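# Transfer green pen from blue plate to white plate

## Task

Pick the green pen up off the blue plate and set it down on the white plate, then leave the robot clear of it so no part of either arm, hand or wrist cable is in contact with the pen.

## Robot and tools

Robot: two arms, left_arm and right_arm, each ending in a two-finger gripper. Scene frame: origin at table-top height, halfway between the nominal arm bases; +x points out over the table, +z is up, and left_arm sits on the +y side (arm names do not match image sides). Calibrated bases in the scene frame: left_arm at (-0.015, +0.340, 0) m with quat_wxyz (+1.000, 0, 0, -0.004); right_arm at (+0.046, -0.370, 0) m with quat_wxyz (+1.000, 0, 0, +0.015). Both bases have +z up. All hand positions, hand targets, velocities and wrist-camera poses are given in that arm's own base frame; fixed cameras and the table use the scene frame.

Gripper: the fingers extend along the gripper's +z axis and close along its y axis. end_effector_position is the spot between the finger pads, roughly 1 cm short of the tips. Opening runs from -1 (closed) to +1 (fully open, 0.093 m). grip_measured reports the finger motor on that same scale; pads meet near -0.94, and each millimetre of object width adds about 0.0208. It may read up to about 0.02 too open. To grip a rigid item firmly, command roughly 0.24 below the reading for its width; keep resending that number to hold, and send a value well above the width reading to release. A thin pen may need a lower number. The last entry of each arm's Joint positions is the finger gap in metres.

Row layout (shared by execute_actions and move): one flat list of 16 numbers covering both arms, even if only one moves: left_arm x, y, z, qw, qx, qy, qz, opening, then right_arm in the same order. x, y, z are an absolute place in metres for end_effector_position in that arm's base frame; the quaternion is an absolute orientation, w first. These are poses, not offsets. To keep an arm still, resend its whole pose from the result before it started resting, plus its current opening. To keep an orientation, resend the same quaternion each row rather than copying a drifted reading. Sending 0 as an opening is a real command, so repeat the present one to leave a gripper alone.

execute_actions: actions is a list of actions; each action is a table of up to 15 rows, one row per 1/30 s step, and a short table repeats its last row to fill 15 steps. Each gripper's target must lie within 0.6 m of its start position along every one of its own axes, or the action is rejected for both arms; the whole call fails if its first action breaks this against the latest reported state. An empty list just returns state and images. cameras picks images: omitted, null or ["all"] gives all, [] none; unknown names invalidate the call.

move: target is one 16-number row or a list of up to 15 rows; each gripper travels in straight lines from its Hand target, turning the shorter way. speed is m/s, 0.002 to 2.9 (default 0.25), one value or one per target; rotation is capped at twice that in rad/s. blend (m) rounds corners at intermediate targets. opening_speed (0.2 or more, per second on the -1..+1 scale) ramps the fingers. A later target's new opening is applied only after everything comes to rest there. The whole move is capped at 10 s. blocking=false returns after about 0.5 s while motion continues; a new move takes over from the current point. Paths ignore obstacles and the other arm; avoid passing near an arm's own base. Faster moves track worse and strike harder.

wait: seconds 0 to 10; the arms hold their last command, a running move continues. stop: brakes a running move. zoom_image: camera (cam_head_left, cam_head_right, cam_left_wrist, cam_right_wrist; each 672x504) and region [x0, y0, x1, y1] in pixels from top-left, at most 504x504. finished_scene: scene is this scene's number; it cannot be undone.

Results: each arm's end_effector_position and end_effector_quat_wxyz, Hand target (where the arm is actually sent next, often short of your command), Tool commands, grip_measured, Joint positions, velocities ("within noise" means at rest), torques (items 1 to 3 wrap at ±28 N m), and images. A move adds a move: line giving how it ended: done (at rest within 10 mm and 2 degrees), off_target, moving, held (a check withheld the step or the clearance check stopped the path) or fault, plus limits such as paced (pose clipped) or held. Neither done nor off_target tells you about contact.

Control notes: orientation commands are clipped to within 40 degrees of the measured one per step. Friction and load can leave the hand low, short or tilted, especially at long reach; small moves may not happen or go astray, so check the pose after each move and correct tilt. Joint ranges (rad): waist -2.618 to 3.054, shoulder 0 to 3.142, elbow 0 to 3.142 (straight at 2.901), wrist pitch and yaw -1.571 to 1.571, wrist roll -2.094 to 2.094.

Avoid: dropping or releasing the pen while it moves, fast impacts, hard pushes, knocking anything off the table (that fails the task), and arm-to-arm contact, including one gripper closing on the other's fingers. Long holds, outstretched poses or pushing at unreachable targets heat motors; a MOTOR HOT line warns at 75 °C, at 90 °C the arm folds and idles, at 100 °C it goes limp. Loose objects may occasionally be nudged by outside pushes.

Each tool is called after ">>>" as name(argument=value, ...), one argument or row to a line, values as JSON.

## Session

>>> execute_actions(
  actions=[],
)

Scene clock: 0.00 s.
left_arm: end_effector_position=(+0.3444, -0.1940, +0.1429) grip_measured=+1.000 end_effector_quat_wxyz=(+0.410, +0.246, +0.846, -0.237) | right_arm: end_effector_position=(+0.3587, +0.1550, +0.1245) grip_measured=+1.000 end_effector_quat_wxyz=(+0.350, -0.104, +0.882, +0.298)
Joint positions: left_arm=[-0.358 1.38 0.763 -0.016 0.371 0.019 0.093] | right_arm=[0.202 1.439 0.77 -0.046 -0.495 0.195 0.093]
Joint velocities: within noise
Joint torques (N m): no reading
Motor temperatures (°C): left_arm=[26 28 28 29 26 28 26] | right_arm=[27 28 25 26 26 27 27]
Heat: left arm: 29 °C; right arm: 28 °C.
Hand target: left_arm +0.3457, -0.1944, +0.1474; +0.414, +0.246, +0.844, -0.237 | right_arm +0.3605, +0.1553, +0.1296; +0.356, -0.106, +0.879, +0.298
Tool commands: left_gripper/opening=+1.0 right_gripper/opening=+1.0

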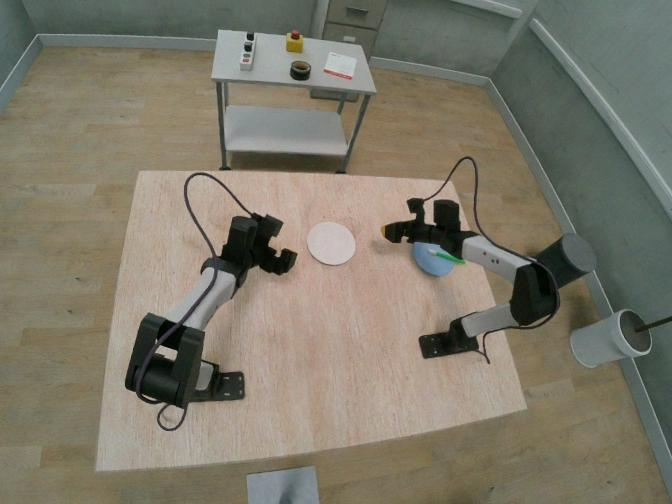

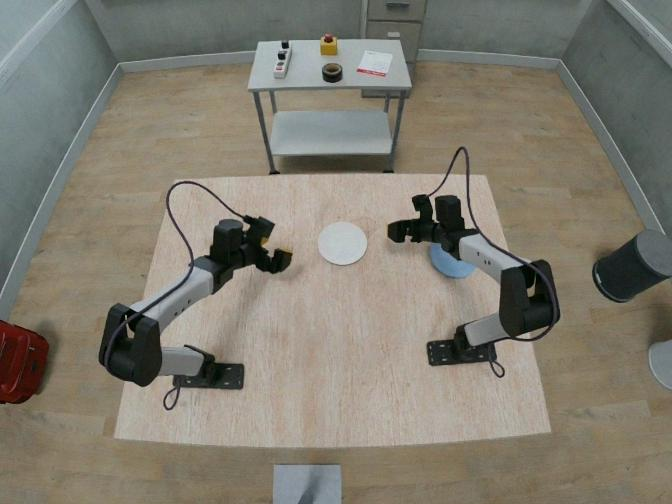

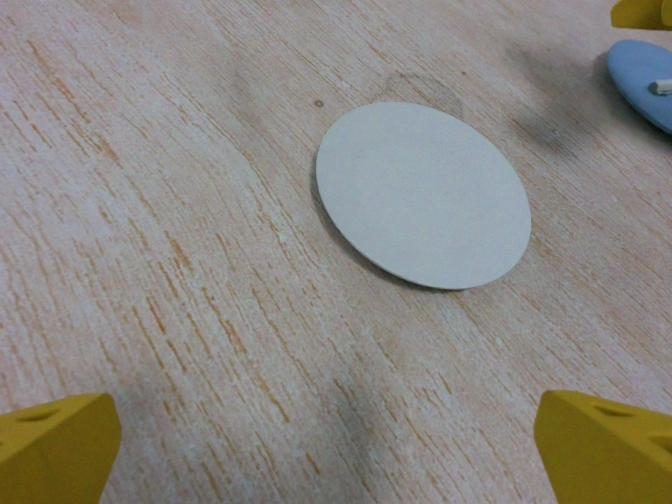

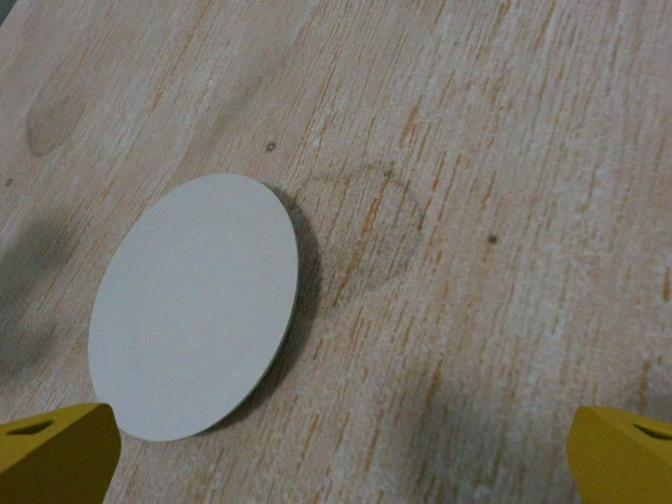

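>>> zoom_image(
  camera="cam_head_left",
  region=[370, 190, 510, 300],
)

>>> zoom_image(
  camera="cam_head_right",
  region=[370, 190, 510, 300],
)

Scaled by 3.600.

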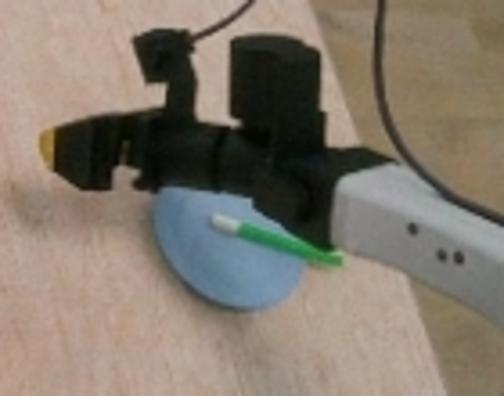

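Scaled by 3.600.

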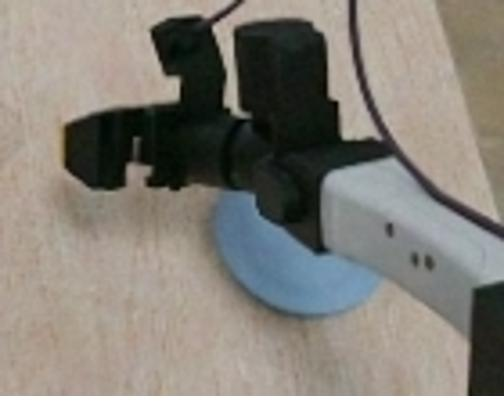

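>>> move(
  target=[0.30, -0.01, 0.15, 0.43, 0, 0.903, 0, 1.0, 0.293, -0.047, 0.135, 0, -0.5664, 0.8241, 0, 0.3],
  speed=0.4,
)

Scene clock: 50.00 s.
left_arm: end_effector_position=(+0.3125, -0.0194, +0.1701) grip_measured=+1.000 end_effector_quat_wxyz=(+0.460, +0.014, +0.888, -0.017) | right_arm: end_effector_position=(+0.2888, -0.0424, +0.1316) grip_measured=+0.302 end_effector_quat_wxyz=(+0.005, -0.564, +0.825, +0.004)
Joint positions: left_arm=[-0.07 0.935 0.63 -0.309 -0.014 -0.03 0.093] | right_arm=[-0.153 1.644 1.392 -1.317 -0.012 -1.352 0.06]
Joint velocities: within noise
Joint torques (N m): left_arm=[0.8 -2.7 5.96 1.87 -0.23 -0.07] | right_arm=[-0.18 -5.65 8.16 0.06 0 -0.04]
Motor temperatures (°C): left_arm=[26 31 33 37 26 28 26] | right_arm=[27 32 29 32 26 27 27]
Heat: left arm: 37 °C; right arm: 32 °C.
Hand target: left_arm +0.3001, -0.0125, +0.1506; +0.431, +0.003, +0.902, -0.006 | right_arm +0.2917, -0.0468, +0.1365; +0.001, -0.568, +0.823, -0.002
Off the commanded pose: left_arm 0.025 m, 5 deg | right_arm 0.007 m, 1 deg.
move: off_target (left_arm)

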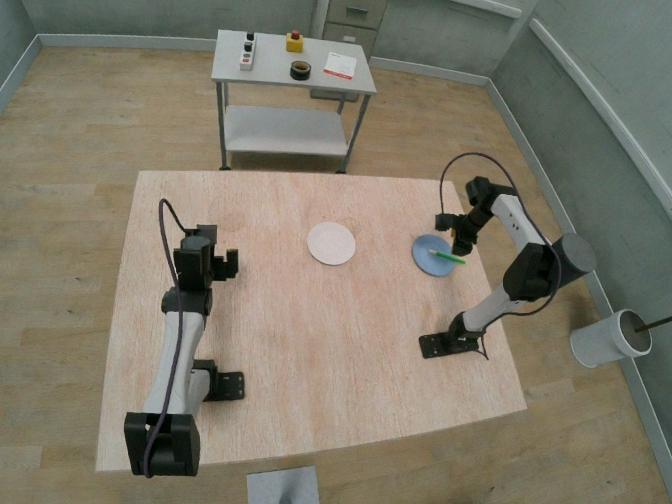

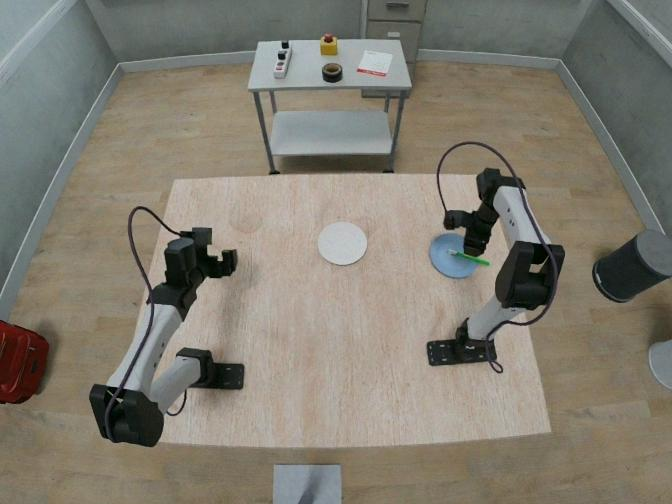

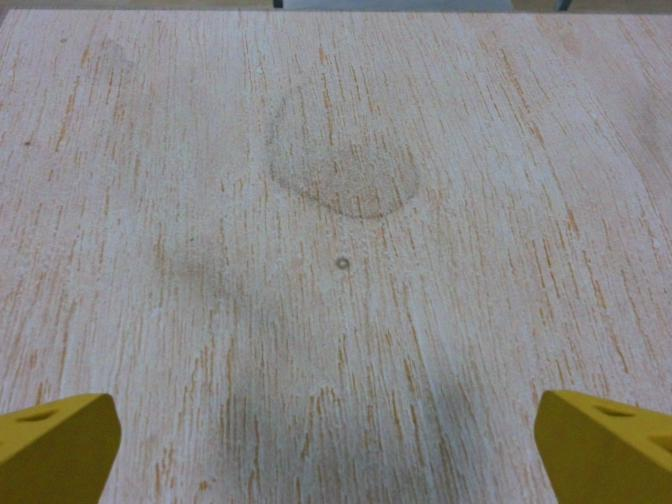

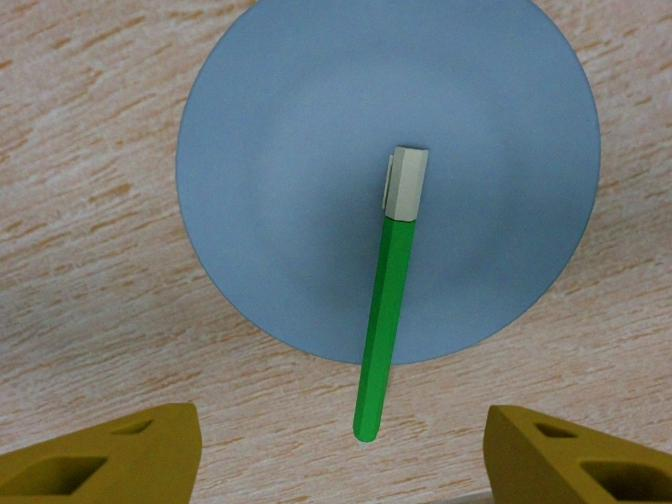

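>>> move(
  target=[0.30, -0.01, 0.15, 0.43, 0, 0.903, 0, 1.0, 0.295, -0.087, 0.072, 0, -0.5262, 0.8504, 0, 0.2],
  speed=0.25,
  cameras=["cam_right_wrist", "cam_head_left"],
)

Scene clock: 93.43 s.
left_arm: end_effector_position=(+0.3124, -0.0170, +0.1698) grip_measured=+1.000 end_effector_quat_wxyz=(+0.460, +0.011, +0.888, -0.011) | right_arm: end_effector_position=(+0.2956, -0.0852, +0.0783) grip_measured=+0.202 end_effector_quat_wxyz=(+0.004, -0.521, +0.854, +0.003)
Joint positions: left_arm=[-0.07 0.935 0.63 -0.311 -0.028 -0.03 0.093] | right_arm=[-0.286 1.726 1.271 -1.115 -0.011 -1.382 0.055]
Joint velocities: within noise
Joint torques (N m): left_arm=[0.73 -2.4 6.09 1.88 -0.24 -0.07] | right_arm=[0.17 -6.82 3.96 0.55 -0.05 -0.04]
Motor temperatures (°C): left_arm=[26 29 32 38 26 28 26] | right_arm=[27 32 31 28 26 27 27]
Heat: left arm: 38 °C; right arm: 32 °C.
Hand target: left_arm +0.3004, -0.0104, +0.1501; +0.430, +0.000, +0.903, +0.000 | right_arm +0.2949, -0.0868, +0.0722; +0.000, -0.526, +0.851, +0.001
Off the commanded pose: left_arm 0.024 m, 4 deg | right_arm 0.007 m, 1 deg.
move: off_target (left_arm)
Images, in order (width x height): cam_head_left 672x504, cam_right_wrist 672x504.

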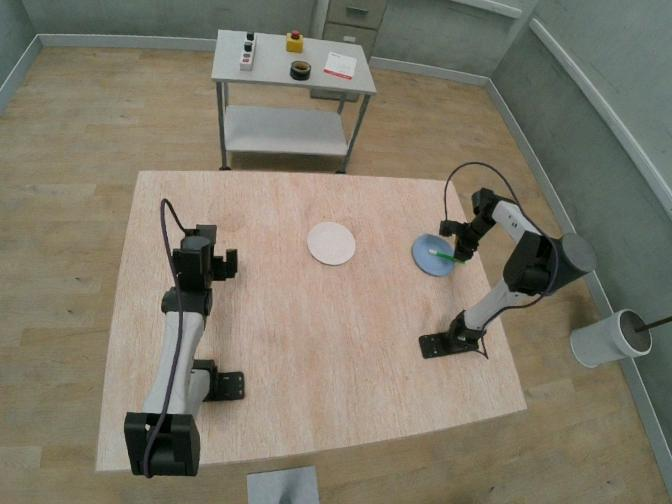

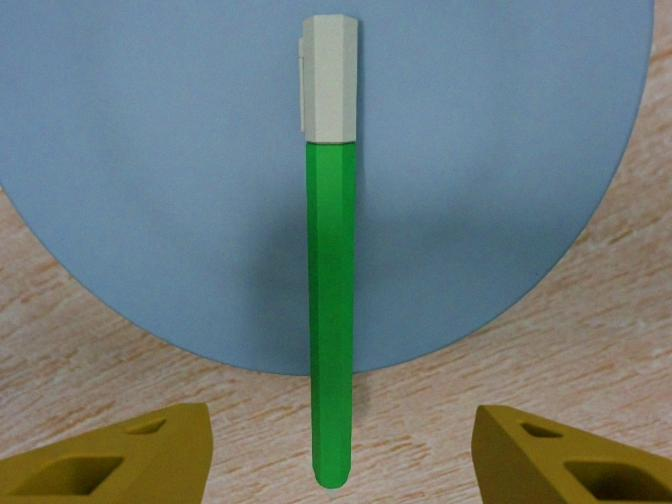

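>>> move(
  target=[0.30, -0.01, 0.15, 0.43, 0, 0.903, 0, 1.0, 0.292, -0.086, 0.047, 0, -0.5262, 0.8504, 0, 0.0],
  speed=0.12,
  cameras=["cam_right_wrist"],
)

Scene clock: 112.13 s.
left_arm: end_effector_position=(+0.3124, -0.0168, +0.1698) grip_measured=+1.000 end_effector_quat_wxyz=(+0.460, +0.011, +0.888, -0.010) | right_arm: end_effector_position=(+0.2934, -0.0845, +0.0546) grip_measured=+0.002 end_effector_quat_wxyz=(+0.006, -0.521, +0.853, +0.001)
Joint positions: left_arm=[-0.07 0.935 0.63 -0.311 -0.029 -0.03 0.093] | right_arm=[-0.286 1.737 1.187 -1.015 -0.011 -1.383 0.045]
Joint velocities: within noise
Joint torques (N m): left_arm=[0.72 -2.41 6.09 1.89 -0.23 -0.07] | right_arm=[0.18 -6.43 3.71 0.55 -0.05 -0.04]
Motor temperatures (°C): left_arm=[26 29 32 39 26 28 26] | right_arm=[27 33 30 29 26 27 27]
Heat: left arm: 39 °C; right arm: 33 °C.
Hand target: left_arm +0.3006, -0.0102, +0.1504; +0.430, +0.000, +0.903, +0.000 | right_arm +0.2916, -0.0858, +0.0472; +0.000, -0.526, +0.850, +0.001
Off the commanded pose: left_arm 0.024 m, 4 deg | right_arm 0.008 m, 1 deg.
move: off_target (left_arm)
Images, in order (width x height): cam_right_wrist 672x504.

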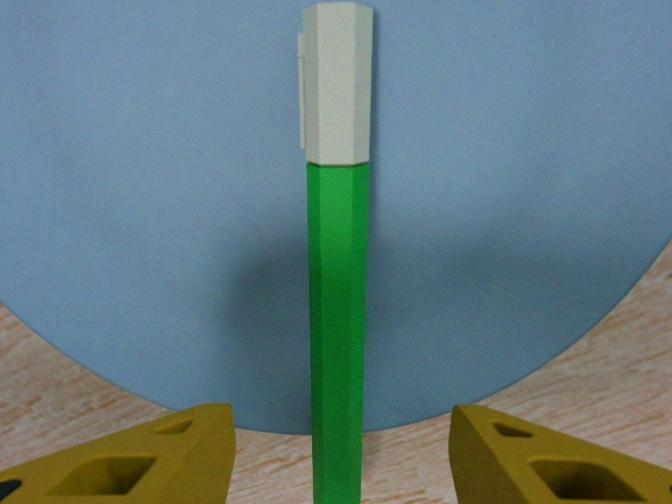

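>>> move(
  target=[0.30, -0.01, 0.15, 0.43, 0, 0.903, 0, 1.0, 0.291, -0.0855, 0.031, 0, -0.5262, 0.8504, 0, -0.3],
  speed=0.1,
  cameras=["cam_right_wrist"],
)

Scene clock: 121.13 s.
left_arm: end_effector_position=(+0.3124, -0.0168, +0.1698) grip_measured=+1.000 end_effector_quat_wxyz=(+0.460, +0.011, +0.888, -0.010) | right_arm: end_effector_position=(+0.2932, -0.0845, +0.0387) grip_measured=-0.298 end_effector_quat_wxyz=(+0.007, -0.521, +0.853, +0.001)
Joint positions: left_arm=[-0.07 0.935 0.63 -0.311 -0.029 -0.03 0.093] | right_arm=[-0.286 1.755 1.141 -0.949 -0.011 -1.383 0.031]
Joint velocities: within noise
Joint torques (N m): left_arm=[0.73 -2.41 6.09 1.89 -0.22 -0.07] | right_arm=[0.25 -6.39 3.63 0.57 -0.05 -0.02]
Motor temperatures (°C): left_arm=[26 29 32 39 26 28 26] | right_arm=[27 33 30 28 26 27 27]
Heat: left arm: 39 °C; right arm: 33 °C.
Hand target: left_arm +0.3006, -0.0104, +0.1504; +0.430, +0.000, +0.903, +0.000 | right_arm +0.2911, -0.0855, +0.0312; +0.000, -0.526, +0.850, +0.000
Off the commanded pose: left_arm 0.024 m, 4 deg | right_arm 0.008 m, 1 deg.
move: off_target (left_arm)
Images, in order (width x height): cam_right_wrist 672x504.

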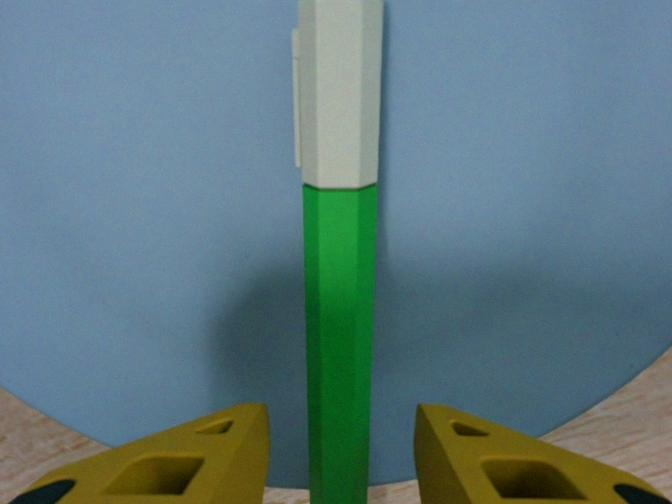

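>>> move(
  target=[0.30, -0.01, 0.15, 0.43, 0, 0.903, 0, 1.0, 0.291, -0.0855, 0.031, 0, -0.5262, 0.8504, 0, -0.95],
  speed=0.1,
  opening_speed=0.7,
  cameras=["cam_right_wrist"],
)

Scene clock: 147.60 s.
left_arm: end_effector_position=(+0.3124, -0.0168, +0.1698) grip_measured=+1.000 end_effector_quat_wxyz=(+0.460, +0.011, +0.888, -0.010) | right_arm: end_effector_position=(+0.2932, -0.0845, +0.0387) grip_measured=-0.893 end_effector_quat_wxyz=(+0.007, -0.521, +0.853, +0.001)
Joint positions: left_arm=[-0.07 0.935 0.63 -0.311 -0.029 -0.03 0.093] | right_arm=[-0.286 1.755 1.141 -0.949 -0.011 -1.383 0.002]
Joint velocities: within noise
Joint torques (N m): left_arm=[0.73 -2.41 6.11 1.89 -0.22 -0.07] | right_arm=[0.24 -6.42 3.6 0.56 -0.04 -0.02]
Motor temperatures (°C): left_arm=[26 28 32 40 26 28 26] | right_arm=[27 33 29 28 26 27 27]
Heat: left arm: 40 °C; right arm: 33 °C.
Hand target: left_arm +0.3006, -0.0103, +0.1504; +0.430, +0.000, +0.903, +0.000 | right_arm +0.2907, -0.0854, +0.0312; +0.000, -0.526, +0.850, +0.000
Off the commanded pose: left_arm 0.024 m, 4 deg | right_arm 0.008 m, 1 deg.
move: off_target (left_arm)
Images, in order (width x height): cam_right_wrist 672x504.

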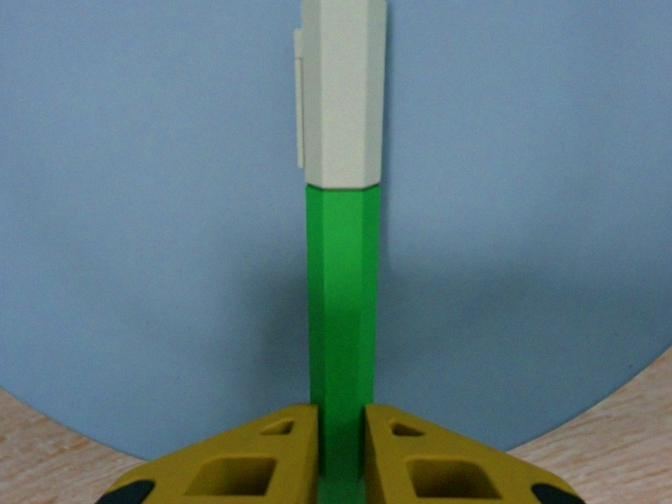

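>>> move(
  target=[
    [0.30, -0.01, 0.15, 0.43, 0, 0.903, 0, 1.0, 0.293, -0.082, 0.12, 0, -0.5262, 0.8504, 0, -0.95],
    [0.30, -0.01, 0.15, 0.43, 0, 0.903, 0, 1.0, 0.362, 0.31, 0.12, 0, -0.8192, 0.5736, 0, -0.95],
  ],
  speed=[0.15, 0.35],
  blend=[0.03, 0],
  cameras=["cam_right_wrist", "cam_head_right"],
)

Scene clock: 159.27 s.
left_arm: end_effector_position=(+0.3124, -0.0168, +0.1698) grip_measured=+1.000 end_effector_quat_wxyz=(+0.460, +0.011, +0.888, -0.010) | right_arm: end_effector_position=(+0.3598, +0.3119, +0.1176) grip_measured=-0.904 end_effector_quat_wxyz=(-0.031, +0.817, -0.576, +0.005)
Joint positions: left_arm=[-0.07 0.935 0.63 -0.311 -0.029 -0.03 0.093] | right_arm=[0.712 2.428 2.483 -1.563 -0.006 -1.201 0.002]
Joint velocities: within noise
Joint torques (N m): left_arm=[0.73 -2.41 6.12 1.89 -0.22 -0.07] | right_arm=[-0.2 -11.99 7.98 0.21 -0.01 -0.03]
Motor temperatures (°C): left_arm=[26 28 32 41 26 28 26] | right_arm=[27 33 29 28 26 27 27]
Heat: left arm: 41 °C; right arm: 33 °C.
Hand target: left_arm +0.3006, -0.0104, +0.1504; +0.430, +0.000, +0.903, +0.000 | right_arm +0.3628, +0.3086, +0.1197; -0.028, +0.819, -0.573, +0.011
Off the commanded pose: left_arm 0.024 m, 4 deg | right_arm 0.004 m, 4 deg.
joint sent to its limit (right arm) — joint 4 (wrist pitch), lower limit. The joint targets are off in orientation, not in position.
move: off_target (left_arm, right_arm)
Images, in order (width x height): cam_head_right 672x504, cam_right_wrist 672x504.

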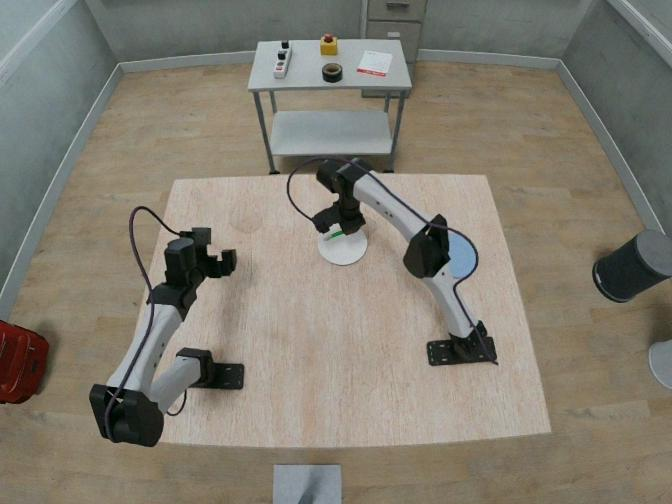

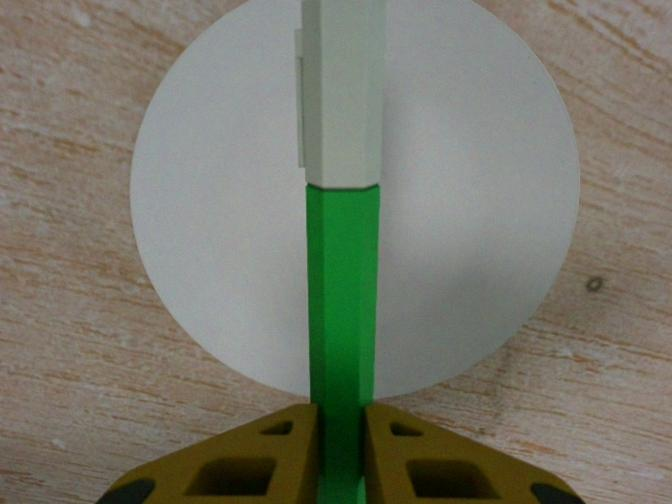

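>>> move(
  target=[
    [0.30, -0.01, 0.15, 0.43, 0, 0.903, 0, 1.0, 0.369, 0.320, 0.07, 0, -0.8192, 0.5736, 0, -0.95],
    [0.30, -0.01, 0.15, 0.43, 0, 0.903, 0, 1.0, 0.366, 0.319, 0.036, 0, -0.8192, 0.5736, 0, -0.95],
  ],
  speed=[0.2, 0.07],
  blend=[0.01, 0],
  cameras=["cam_right_wrist", "cam_head_right"],
)

Scene clock: 184.03 s.
left_arm: end_effector_position=(+0.3124, -0.0168, +0.1698) grip_measured=+1.000 end_effector_quat_wxyz=(+0.460, +0.011, +0.888, -0.010) | right_arm: end_effector_position=(+0.3631, +0.3147, +0.0387) grip_measured=-0.906 end_effector_quat_wxyz=(+0.013, +0.820, -0.573, -0.006)
Joint positions: left_arm=[-0.07 0.935 0.63 -0.311 -0.029 -0.03 0.093] | right_arm=[0.712 2.526 2.346 -1.419 -0.006 -1.21 0.002]
Joint velocities: within noise
Joint torques (N m): left_arm=[0.73 -2.41 6.09 1.89 -0.22 -0.07] | right_arm=[0.58 -14.89 2.99 0.76 -0.08 0.06]
Motor temperatures (°C): left_arm=[26 28 32 41 26 28 26] | right_arm=[27 38 31 28 26 27 28]
Heat: left arm: 41 °C; right arm: 38 °C.
Hand target: left_arm +0.3006, -0.0103, +0.1504; +0.430, +0.000, +0.903, +0.000 | right_arm +0.3659, +0.3190, +0.0362; +0.001, +0.822, -0.570, +0.000
Off the commanded pose: left_arm 0.024 m, 4 deg | right_arm 0.006 m, 2 deg.
move: off_target (left_arm)
Images, in order (width x height): cam_head_right 672x504, cam_right_wrist 672x504.

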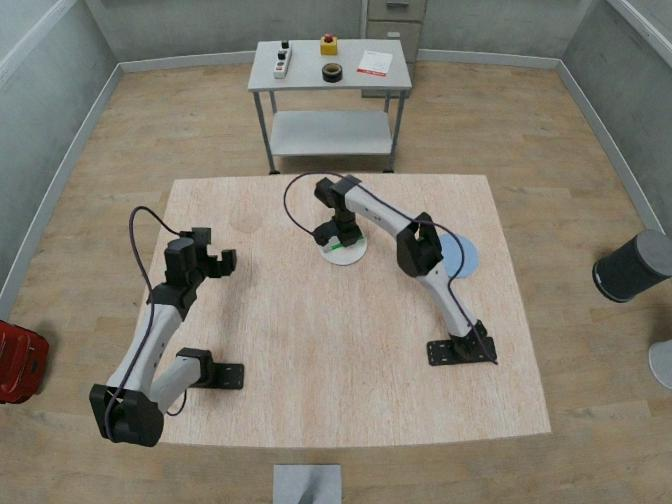

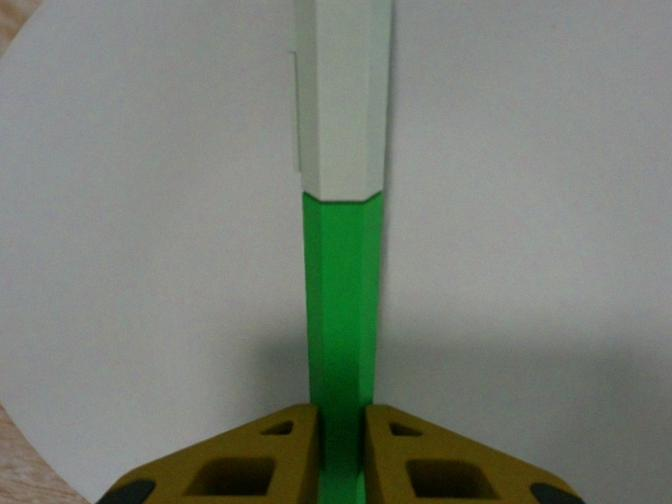

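>>> zoom_image(
  camera="cam_head_right",
  region=[290, 180, 410, 290],
)

Scaled by 4.200.

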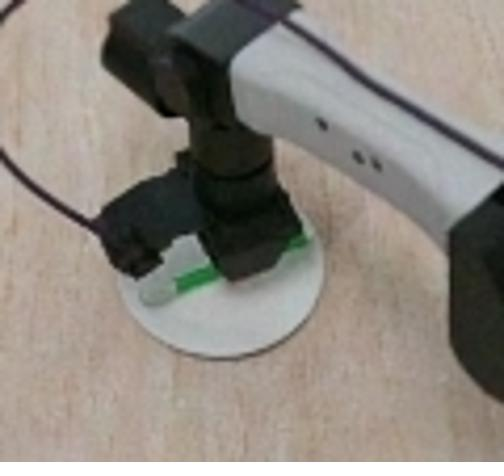

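>>> move(
  target=[
    [0.30, -0.01, 0.15, 0.43, 0, 0.903, 0, 1.0, 0.366, 0.319, 0.036, 0, -0.8192, 0.5736, 0, -0.15],
    [0.30, -0.01, 0.15, 0.43, 0, 0.903, 0, 1.0, 0.367, 0.319, 0.08, 0, -0.8192, 0.5736, 0, -0.15],
    [0.30, -0.01, 0.15, 0.43, 0, 0.903, 0, 1.0, 0.33, 0.26, 0.13, 0, -0.8192, 0.5736, 0, -0.15],
  ],
  speed=[0.06, 0.08, 0.25],
  blend=[0, 0.01, 0],
  opening_speed=0.6,
  cameras=["cam_right_wrist", "cam_head_right", "cam_head_left"],
)

Scene clock: 208.43 s.
left_arm: end_effector_position=(+0.3124, -0.0168, +0.1698) grip_measured=+1.000 end_effector_quat_wxyz=(+0.460, +0.011, +0.888, -0.010) | right_arm: end_effector_position=(+0.3310, +0.2621, +0.1296) grip_measured=-0.152 end_effector_quat_wxyz=(+0.001, +0.813, -0.583, -0.003)
Joint positions: left_arm=[-0.07 0.935 0.63 -0.311 -0.029 -0.03 0.093] | right_arm=[0.667 2.196 2.134 -1.511 -0.006 -1.23 0.038]
Joint velocities: within noise
Joint torques (N m): left_arm=[0.72 -2.43 6.09 1.89 -0.22 -0.07] | right_arm=[0.23 -12.93 3.79 0.38 -0.09 -0.04]
Motor temperatures (°C): left_arm=[26 28 33 42 26 28 26] | right_arm=[27 49 30 28 26 27 28]
Heat: left arm: 42 °C; right arm: 49 °C.
Hand target: left_arm +0.3006, -0.0104, +0.1504; +0.430, +0.000, +0.903, +0.000 | right_arm +0.3298, +0.2601, +0.1301; +0.001, +0.816, -0.578, +0.000
Off the commanded pose: left_arm 0.024 m, 4 deg | right_arm 0.002 m, 1 deg.
move: off_target (left_arm)
Images, in order (width x height): cam_head_left 672x504, cam_head_right 672x504, cam_right_wrist 672x504.

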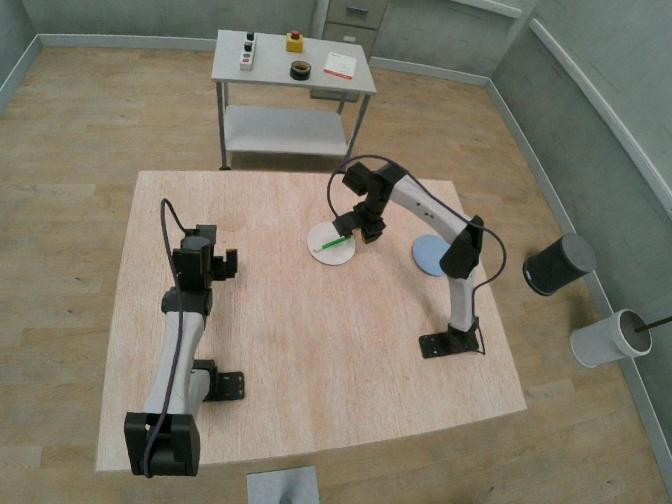

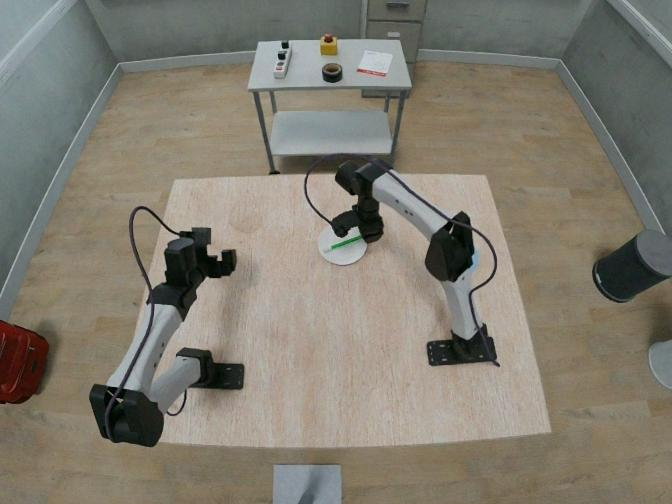

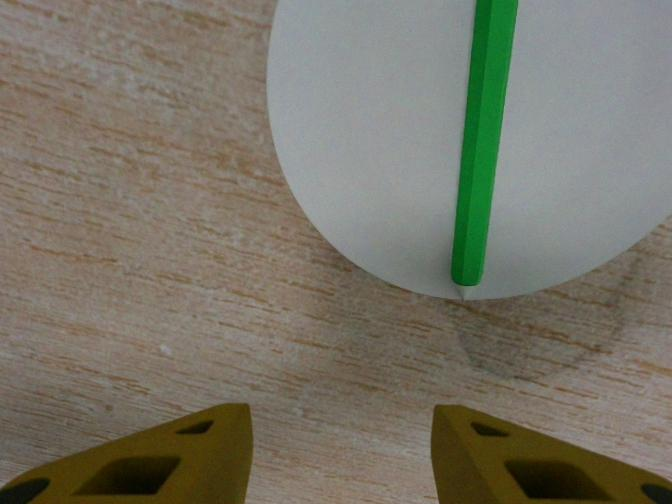

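>>> finished_scene(
  scene=2,
)

The scene is finished: the task was done.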